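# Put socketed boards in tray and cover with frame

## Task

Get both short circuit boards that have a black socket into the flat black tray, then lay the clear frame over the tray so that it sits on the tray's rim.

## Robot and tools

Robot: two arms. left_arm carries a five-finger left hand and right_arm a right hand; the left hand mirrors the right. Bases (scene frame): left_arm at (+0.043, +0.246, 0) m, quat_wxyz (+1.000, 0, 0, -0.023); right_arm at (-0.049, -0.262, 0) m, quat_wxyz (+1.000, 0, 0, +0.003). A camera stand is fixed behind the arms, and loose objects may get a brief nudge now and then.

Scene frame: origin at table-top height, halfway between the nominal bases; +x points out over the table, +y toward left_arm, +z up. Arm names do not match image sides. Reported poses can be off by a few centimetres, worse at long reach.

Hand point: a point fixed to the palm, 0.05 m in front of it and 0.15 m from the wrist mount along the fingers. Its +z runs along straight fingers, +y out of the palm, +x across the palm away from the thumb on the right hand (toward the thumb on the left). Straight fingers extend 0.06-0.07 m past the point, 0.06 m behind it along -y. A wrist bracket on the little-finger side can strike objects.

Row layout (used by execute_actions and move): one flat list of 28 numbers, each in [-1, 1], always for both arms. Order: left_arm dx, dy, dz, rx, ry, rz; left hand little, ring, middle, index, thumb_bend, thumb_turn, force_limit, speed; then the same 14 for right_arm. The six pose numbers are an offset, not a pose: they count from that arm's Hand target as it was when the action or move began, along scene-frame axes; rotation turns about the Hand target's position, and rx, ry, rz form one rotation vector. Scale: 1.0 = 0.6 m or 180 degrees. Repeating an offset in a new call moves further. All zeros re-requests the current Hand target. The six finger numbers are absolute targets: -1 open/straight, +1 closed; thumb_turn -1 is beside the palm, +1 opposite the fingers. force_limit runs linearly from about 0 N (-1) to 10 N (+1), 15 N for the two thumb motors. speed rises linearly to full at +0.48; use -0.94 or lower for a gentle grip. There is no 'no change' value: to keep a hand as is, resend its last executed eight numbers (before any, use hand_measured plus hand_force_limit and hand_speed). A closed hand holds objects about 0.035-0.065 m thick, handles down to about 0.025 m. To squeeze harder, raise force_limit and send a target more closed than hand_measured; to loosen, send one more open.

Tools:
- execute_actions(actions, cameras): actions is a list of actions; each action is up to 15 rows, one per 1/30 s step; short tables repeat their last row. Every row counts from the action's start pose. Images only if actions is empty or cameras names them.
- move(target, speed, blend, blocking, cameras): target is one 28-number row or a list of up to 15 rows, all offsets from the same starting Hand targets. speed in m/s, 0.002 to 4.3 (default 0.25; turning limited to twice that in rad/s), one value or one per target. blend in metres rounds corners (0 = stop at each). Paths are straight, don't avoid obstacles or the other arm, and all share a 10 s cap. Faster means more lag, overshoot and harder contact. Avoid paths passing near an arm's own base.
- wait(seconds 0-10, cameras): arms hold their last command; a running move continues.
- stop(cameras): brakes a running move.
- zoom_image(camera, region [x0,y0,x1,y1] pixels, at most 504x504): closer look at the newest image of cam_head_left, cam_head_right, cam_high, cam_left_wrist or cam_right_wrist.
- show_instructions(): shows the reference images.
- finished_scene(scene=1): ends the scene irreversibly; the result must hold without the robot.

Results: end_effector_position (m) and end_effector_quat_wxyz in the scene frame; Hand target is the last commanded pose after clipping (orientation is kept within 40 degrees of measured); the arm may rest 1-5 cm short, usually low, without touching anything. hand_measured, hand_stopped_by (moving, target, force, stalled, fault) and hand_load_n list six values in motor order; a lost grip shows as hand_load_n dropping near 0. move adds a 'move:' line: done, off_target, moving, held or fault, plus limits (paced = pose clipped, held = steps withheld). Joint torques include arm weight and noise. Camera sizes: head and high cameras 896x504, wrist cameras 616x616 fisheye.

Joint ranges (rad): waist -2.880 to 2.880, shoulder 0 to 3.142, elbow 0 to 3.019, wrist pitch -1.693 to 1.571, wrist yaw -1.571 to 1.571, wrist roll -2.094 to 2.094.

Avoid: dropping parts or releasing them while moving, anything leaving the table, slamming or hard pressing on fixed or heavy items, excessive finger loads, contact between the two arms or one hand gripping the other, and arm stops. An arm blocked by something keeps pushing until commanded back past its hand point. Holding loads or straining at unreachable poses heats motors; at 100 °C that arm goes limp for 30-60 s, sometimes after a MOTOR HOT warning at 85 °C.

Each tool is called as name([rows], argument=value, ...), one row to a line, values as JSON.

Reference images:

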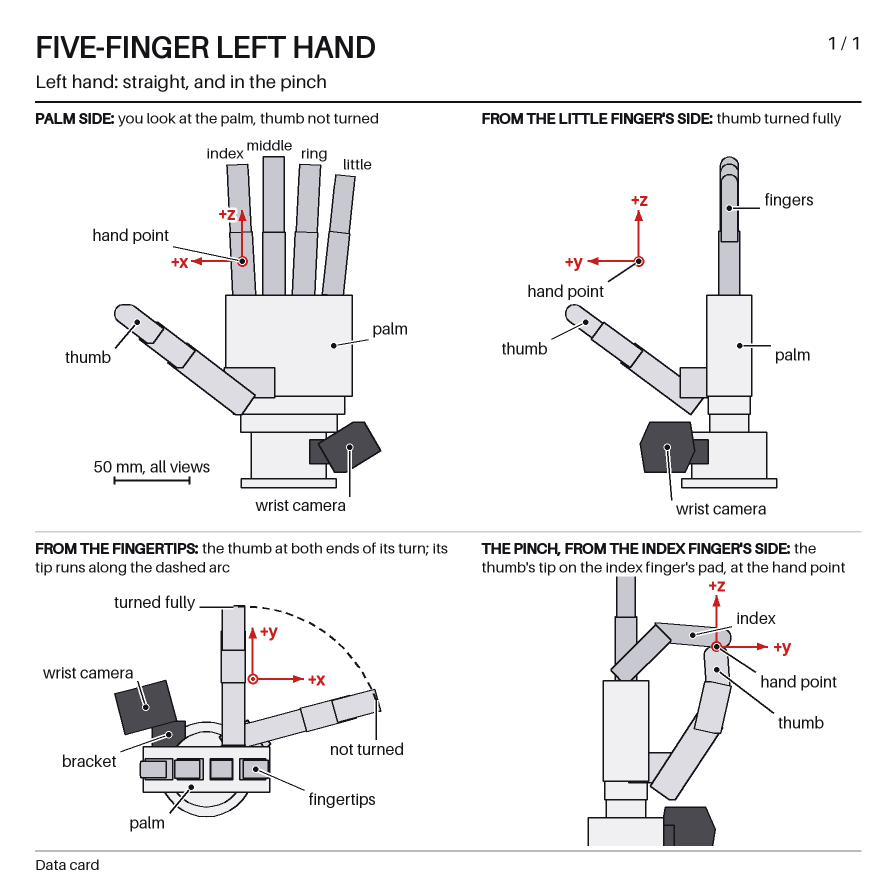

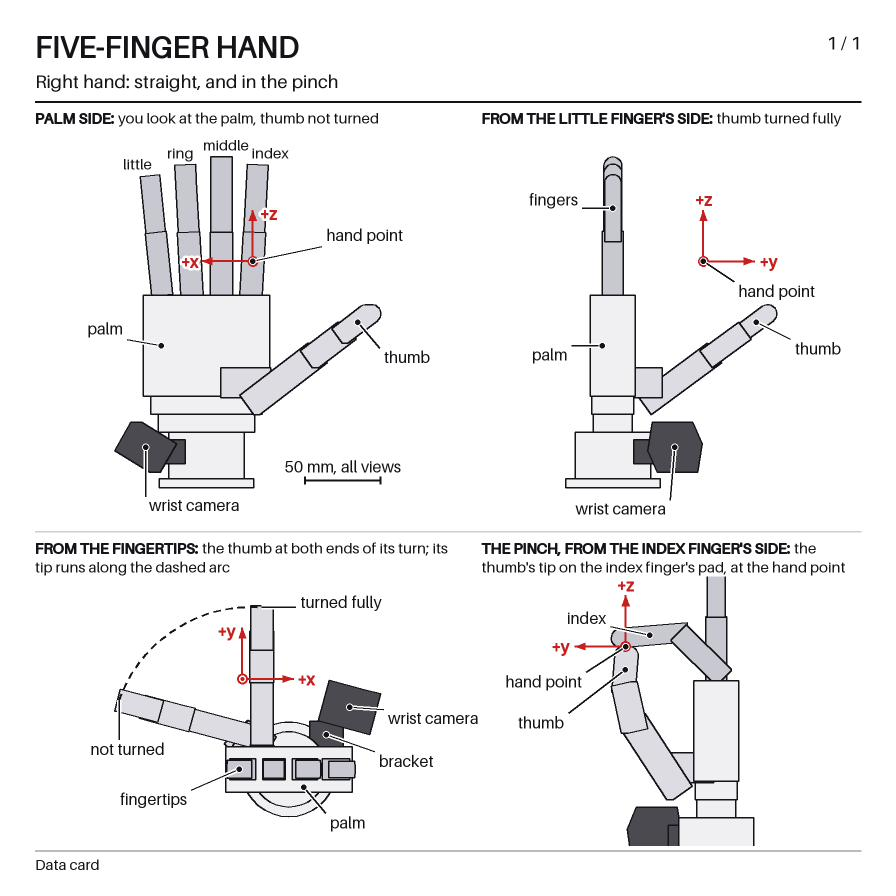

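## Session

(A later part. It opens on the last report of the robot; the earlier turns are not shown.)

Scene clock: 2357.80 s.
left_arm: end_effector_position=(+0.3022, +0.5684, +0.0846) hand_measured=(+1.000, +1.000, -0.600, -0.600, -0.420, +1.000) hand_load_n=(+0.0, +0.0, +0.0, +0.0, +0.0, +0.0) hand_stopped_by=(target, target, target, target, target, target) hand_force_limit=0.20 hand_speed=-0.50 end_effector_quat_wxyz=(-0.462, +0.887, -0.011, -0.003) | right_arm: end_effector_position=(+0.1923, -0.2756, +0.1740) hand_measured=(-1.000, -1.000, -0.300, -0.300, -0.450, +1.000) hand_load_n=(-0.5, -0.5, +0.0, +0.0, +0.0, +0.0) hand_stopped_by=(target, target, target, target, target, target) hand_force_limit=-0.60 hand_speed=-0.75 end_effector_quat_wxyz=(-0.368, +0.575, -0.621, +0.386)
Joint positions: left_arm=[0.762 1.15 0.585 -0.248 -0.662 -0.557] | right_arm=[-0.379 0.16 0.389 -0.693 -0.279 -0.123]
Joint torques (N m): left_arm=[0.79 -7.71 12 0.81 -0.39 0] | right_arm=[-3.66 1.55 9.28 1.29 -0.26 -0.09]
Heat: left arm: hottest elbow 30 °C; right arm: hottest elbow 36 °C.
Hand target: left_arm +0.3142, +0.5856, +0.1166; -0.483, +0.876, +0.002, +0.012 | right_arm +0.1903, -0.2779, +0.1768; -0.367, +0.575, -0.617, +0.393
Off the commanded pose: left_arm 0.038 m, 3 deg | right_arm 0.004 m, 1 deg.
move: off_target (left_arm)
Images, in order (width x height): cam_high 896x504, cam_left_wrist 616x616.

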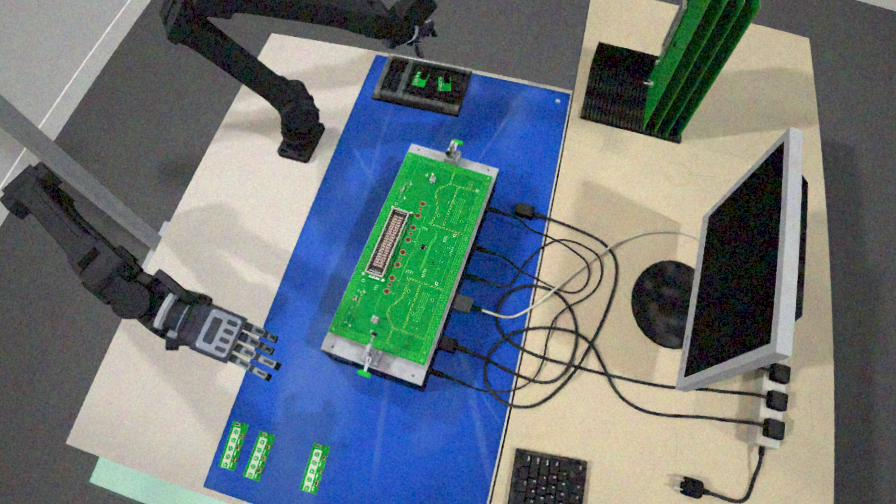

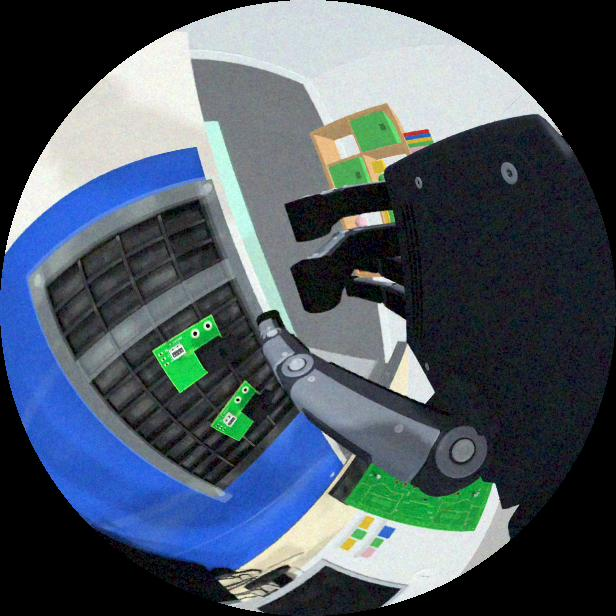

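move([
  [0, 0, 0.17, 0, 0, 0, 1, 1, -0.6, -0.6, -0.42, 1, 0.2, -0.5, 0, 0, 0, 0, 0, 0, -1, -1, -0.3, -0.3, -0.45, 1, -0.6, -0.75],
  [-0.15, -0.15, 0.2, 0, 0, 0, 1, 1, -0.6, -0.6, -0.42, 1, 0.2, -0.5, 0, 0, 0, 0, 0, 0, -1, -1, -0.3, -0.3, -0.45, 1, -0.6, -0.75],
], speed=0.12, blend=0.03, cameras=["all"])

zoom_image(camera="cam_high", region=[362, 45, 482, 125])

zoom_image(camera="cam_head_left", region=[220, 270, 350, 400])

Scene clock: 2370.87 s.
left_arm: end_effector_position=(+0.2220, +0.4983, +0.2328) hand_measured=(+1.000, +1.000, -0.600, -0.600, -0.420, +1.000) hand_load_n=(+0.0, +0.0, -0.5, +0.0, +0.0, +0.0) hand_stopped_by=(target, target, target, target, target, target) hand_force_limit=0.20 hand_speed=-0.50 end_effector_quat_wxyz=(-0.479, +0.878, +0.003, +0.008) | right_arm: end_effector_position=(+0.1923, -0.2756, +0.1740) hand_measured=(-1.000, -1.000, -0.300, -0.300, -0.450, +1.000) hand_load_n=(+0.0, +0.0, +0.0, +0.0, +0.0, +0.0) hand_stopped_by=(target, target, target, target, target, target) hand_force_limit=-0.60 hand_speed=-0.75 end_effector_quat_wxyz=(-0.368, +0.575, -0.621, +0.386)
Joint positions: left_arm=[0.747 0.63 0.712 -0.857 -0.688 -0.577] | right_arm=[-0.379 0.16 0.389 -0.693 -0.279 -0.123]
Joint torques (N m): left_arm=[-1.03 -1.55 9.37 0.98 -0.49 -0.12] | right_arm=[-4.13 1.26 9.11 1.26 -0.31 -0.1]
Heat: left arm: hottest elbow 31 °C; right arm: hottest elbow 36 °C.
Hand target: left_arm +0.2242, +0.4956, +0.2367; -0.483, +0.876, +0.002, +0.012 | right_arm +0.1903, -0.2779, +0.1768; -0.367, +0.575, -0.617, +0.393
Off the commanded pose: left_arm 0.005 m, 1 deg | right_arm 0.004 m, 1 deg.
move: done

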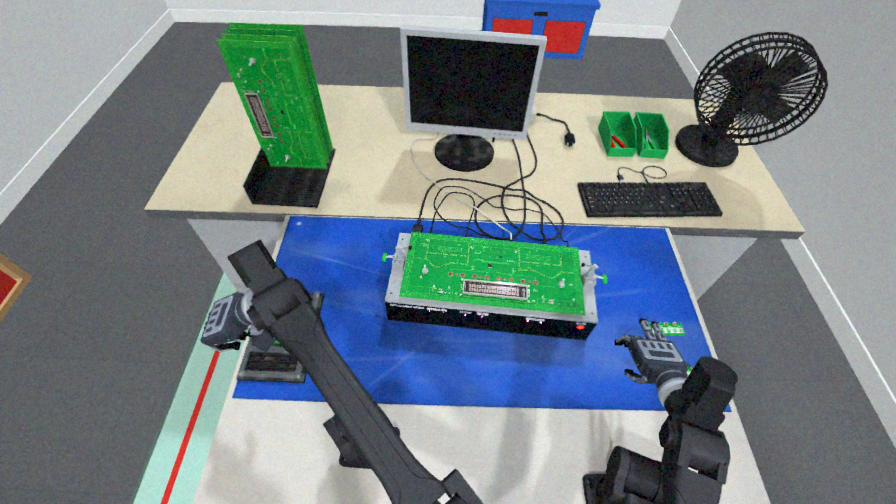

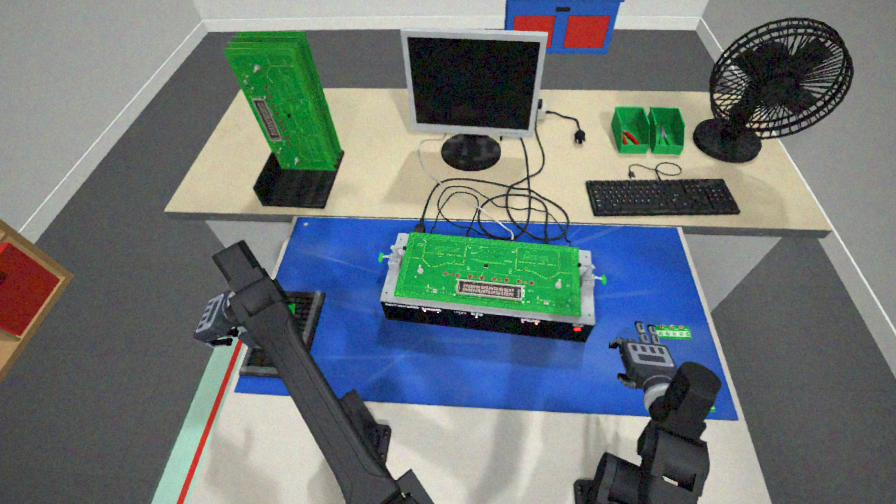

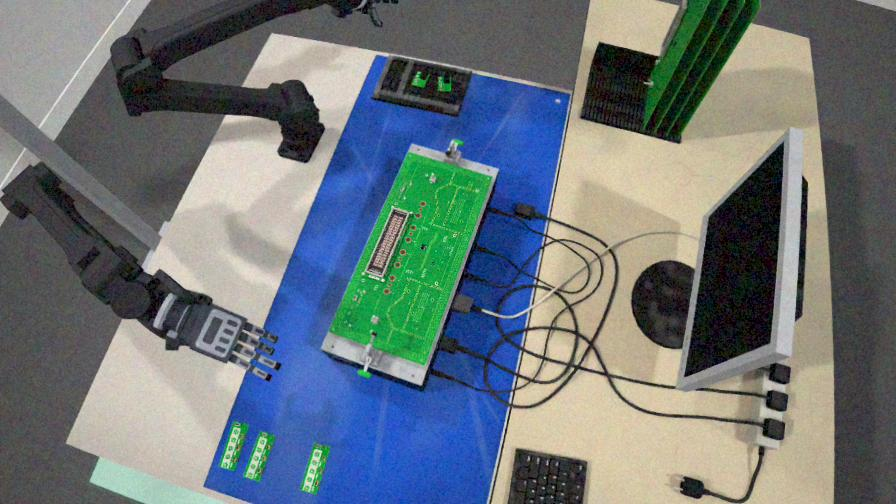

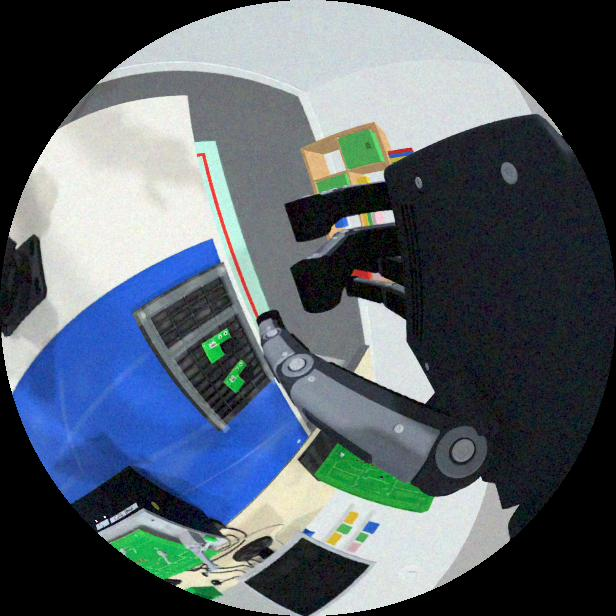

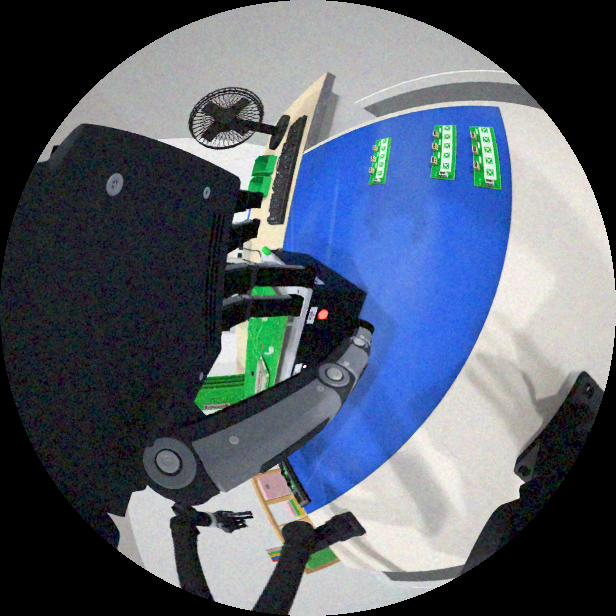

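Scaled by 4.200.

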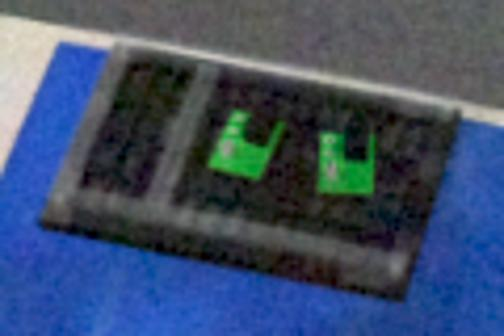

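Scaled by 3.877.

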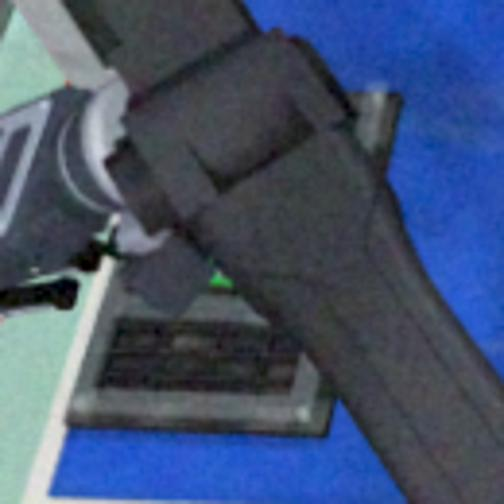

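zoom_image(camera="cam_left_wrist", region=[110, 240, 310, 440])

Scaled by 2.520 from the camera's 616x616 image, which has a finer 880x880 frame.

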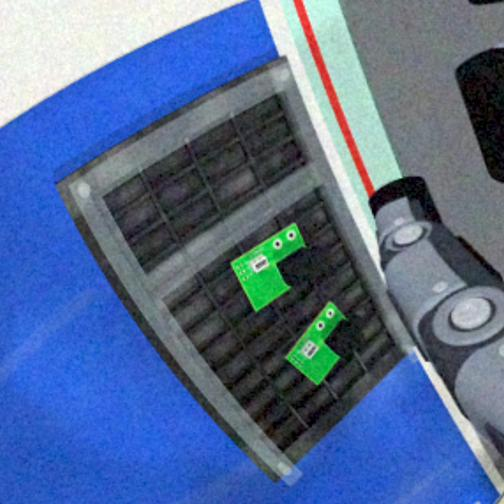

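zoom_image(camera="cam_left_wrist", region=[200, 390, 260, 450])

zoom_image(camera="cam_left_wrist", region=[120, 280, 190, 350])

zoom_image(camera="cam_left_wrist", region=[190, 250, 250, 310])

zoom_image(camera="cam_left_wrist", region=[230, 340, 290, 400])

Scaled by 8.400 from the camera's 616x616 image, which has a finer 880x880 frame.

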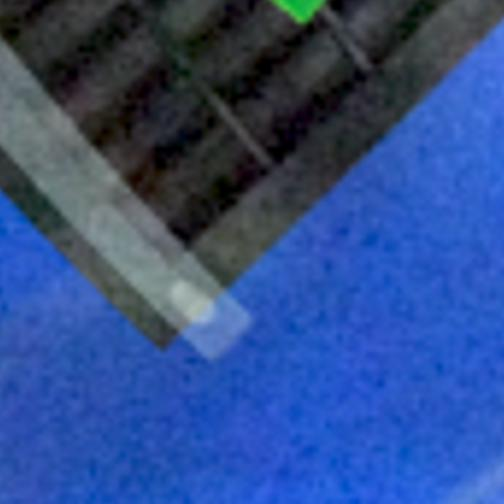

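Scaled by 7.200 from the camera's 616x616 image, which has a finer 880x880 frame.

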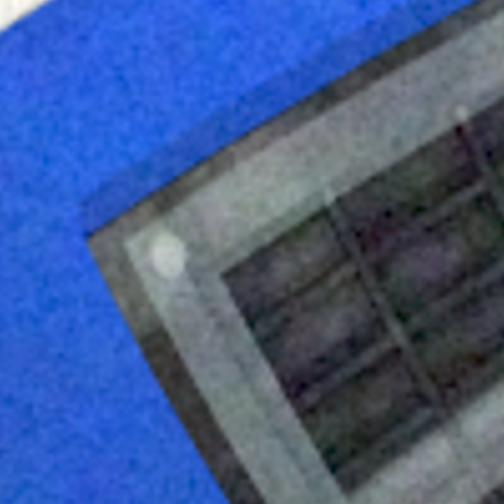

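Scaled by 8.400 from the camera's 616x616 image, which has a finer 880x880 frame.

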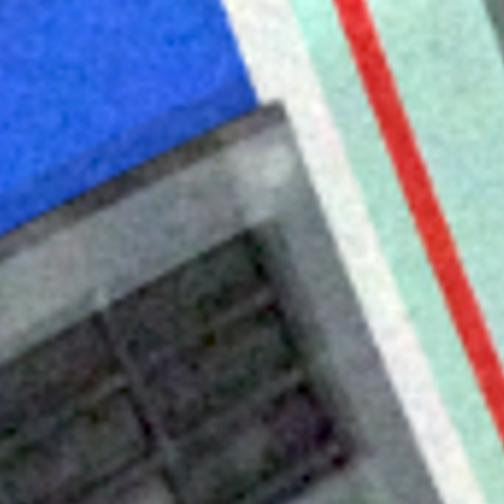

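Scaled by 8.400 from the camera's 616x616 image, which has a finer 880x880 frame.

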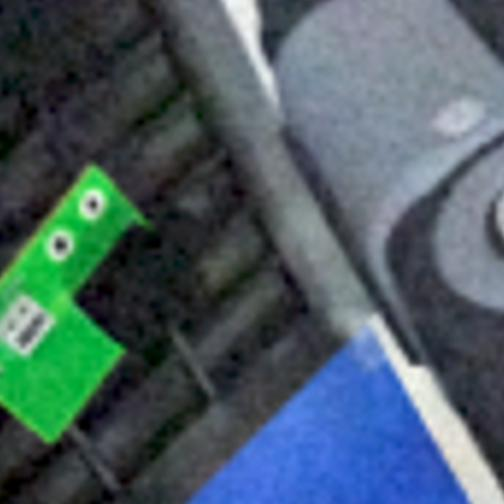

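move(target=[0.243, 0.174, 0.03, 0, 0, 0, 1, 1, -0.6, -0.6, -0.42, 1, 0.2, -0.5, 0, 0, 0, 0, 0, 0, -1, -1, -0.3, -0.3, -0.45, 1, -0.6, -0.75], speed=0.15, cameras=["cam_left_wrist", "cam_high", "cam_head_left"])

zoom_image(camera="cam_left_wrist", region=[60, 200, 300, 440])

Scene clock: 2393.57 s.
left_arm: end_effector_position=(+0.3463, +0.5867, +0.2230) hand_measured=(+1.000, +1.000, -0.600, -0.600, -0.420, +1.000) hand_load_n=(+0.0, +0.0, +0.0, +0.0, +0.0, +0.0) hand_stopped_by=(target, target, target, target, target, target) hand_force_limit=0.20 hand_speed=-0.50 end_effector_quat_wxyz=(-0.459, +0.888, -0.012, -0.016) | right_arm: end_effector_position=(+0.1923, -0.2756, +0.1740) hand_measured=(-1.000, -1.000, -0.300, -0.300, -0.450, +1.000) hand_load_n=(+0.0, +0.0, +0.0, +0.0, +0.0, +0.0) hand_stopped_by=(target, target, target, target, target, target) hand_force_limit=-0.60 hand_speed=-0.75 end_effector_quat_wxyz=(-0.368, +0.575, -0.621, +0.386)
Joint positions: left_arm=[0.711 1.148 0.986 -0.706 -0.711 -0.609] | right_arm=[-0.379 0.16 0.389 -0.693 -0.279 -0.123]
Joint torques (N m): left_arm=[-1.2 -6.24 13.56 2.28 -0.49 -0.17] | right_arm=[-3.37 2.2 9.33 1.22 -0.3 -0.14]
Heat: left arm: hottest elbow 31 °C; right arm: hottest elbow 36 °C.
Hand target: left_arm +0.3700, +0.6000, +0.2545; -0.482, +0.876, +0.002, +0.012 | right_arm +0.1903, -0.2779, +0.1768; -0.367, +0.575, -0.617, +0.393
Off the commanded pose: left_arm 0.042 m, 5 deg | right_arm 0.004 m, 1 deg.
move: off_target (left_arm)
Images, in order (width x height): cam_head_left 896x504, cam_high 896x504, cam_left_wrist 616x616.

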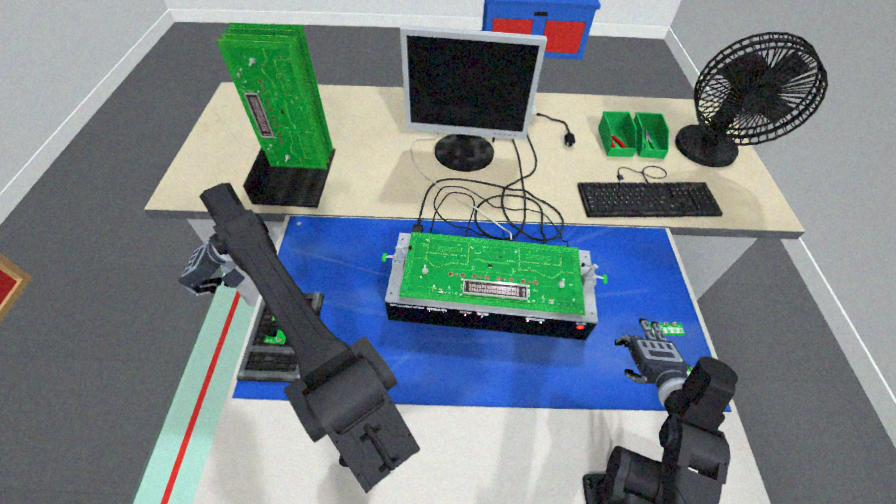

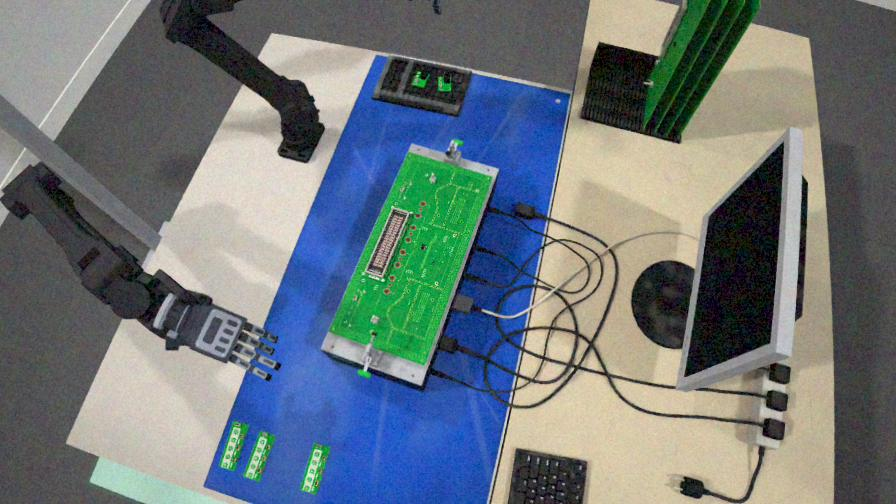

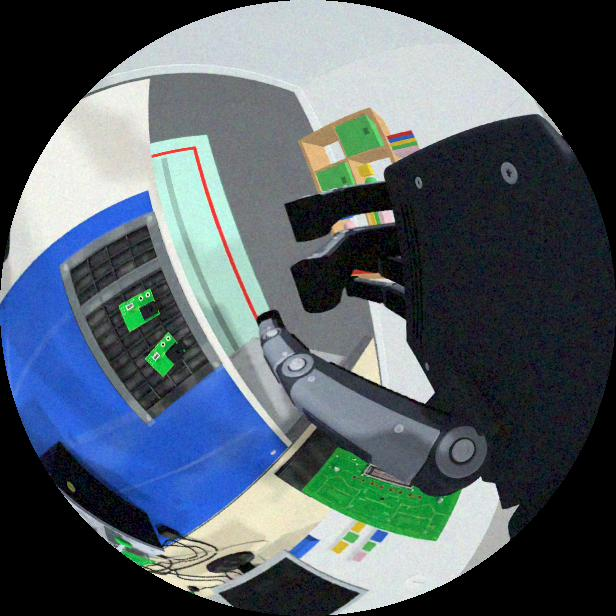

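Scaled by 2.100 from the camera's 616x616 image, which has a finer 880x880 frame.

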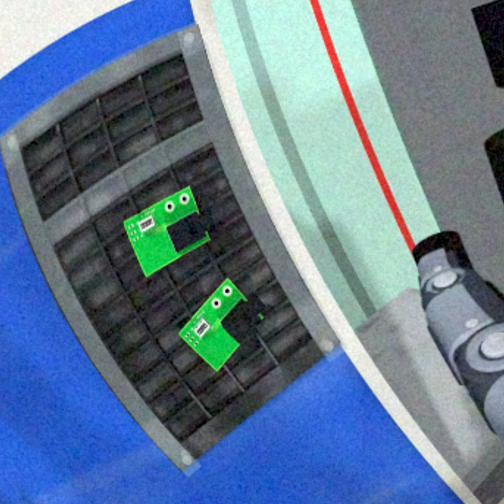

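zoom_image(camera="cam_left_wrist", region=[125, 390, 185, 450])

zoom_image(camera="cam_left_wrist", region=[50, 240, 110, 300])

zoom_image(camera="cam_left_wrist", region=[120, 190, 180, 250])

zoom_image(camera="cam_left_wrist", region=[185, 335, 245, 395])

Scaled by 8.400 from the camera's 616x616 image, which has a finer 880x880 frame.

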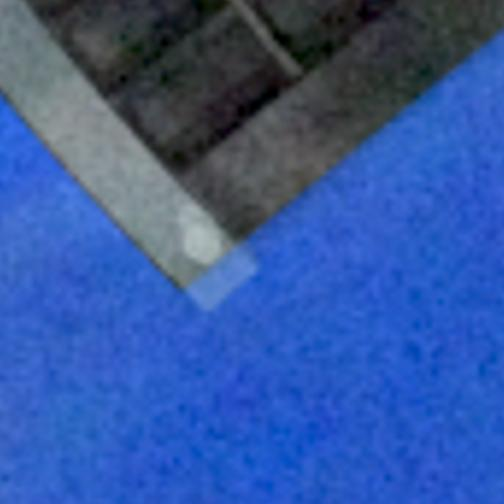

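Scaled by 8.400 from the camera's 616x616 image, which has a finer 880x880 frame.

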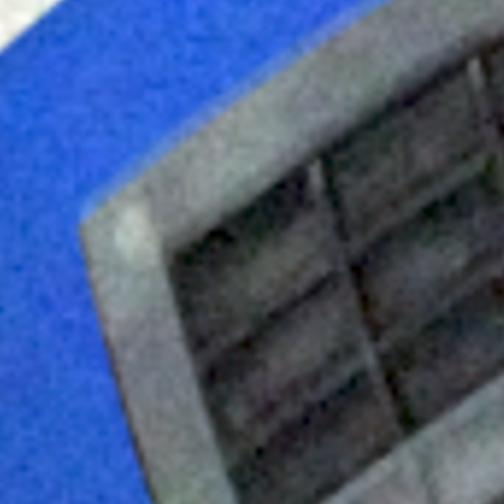

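Scaled by 8.400 from the camera's 616x616 image, which has a finer 880x880 frame.

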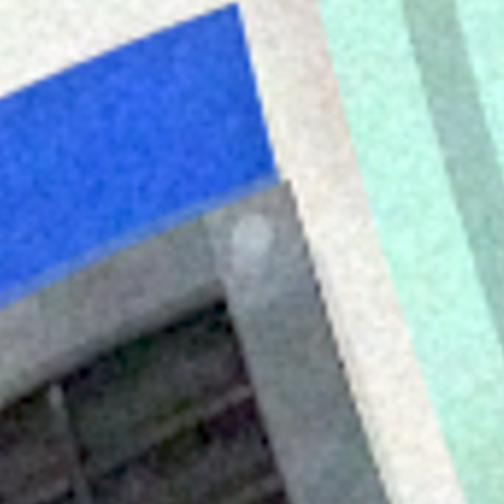

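Scaled by 8.400 from the camera's 616x616 image, which has a finer 880x880 frame.

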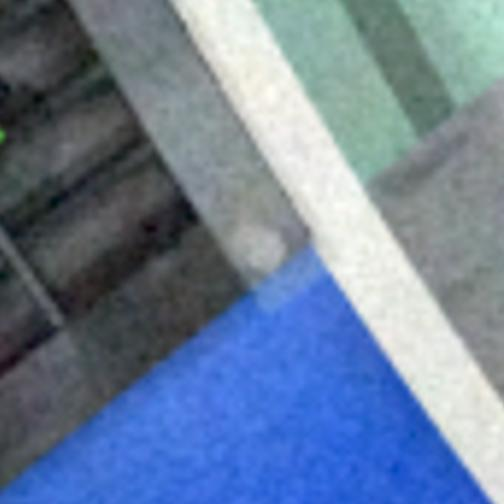

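finished_scene()

The scene is finished: the task was done.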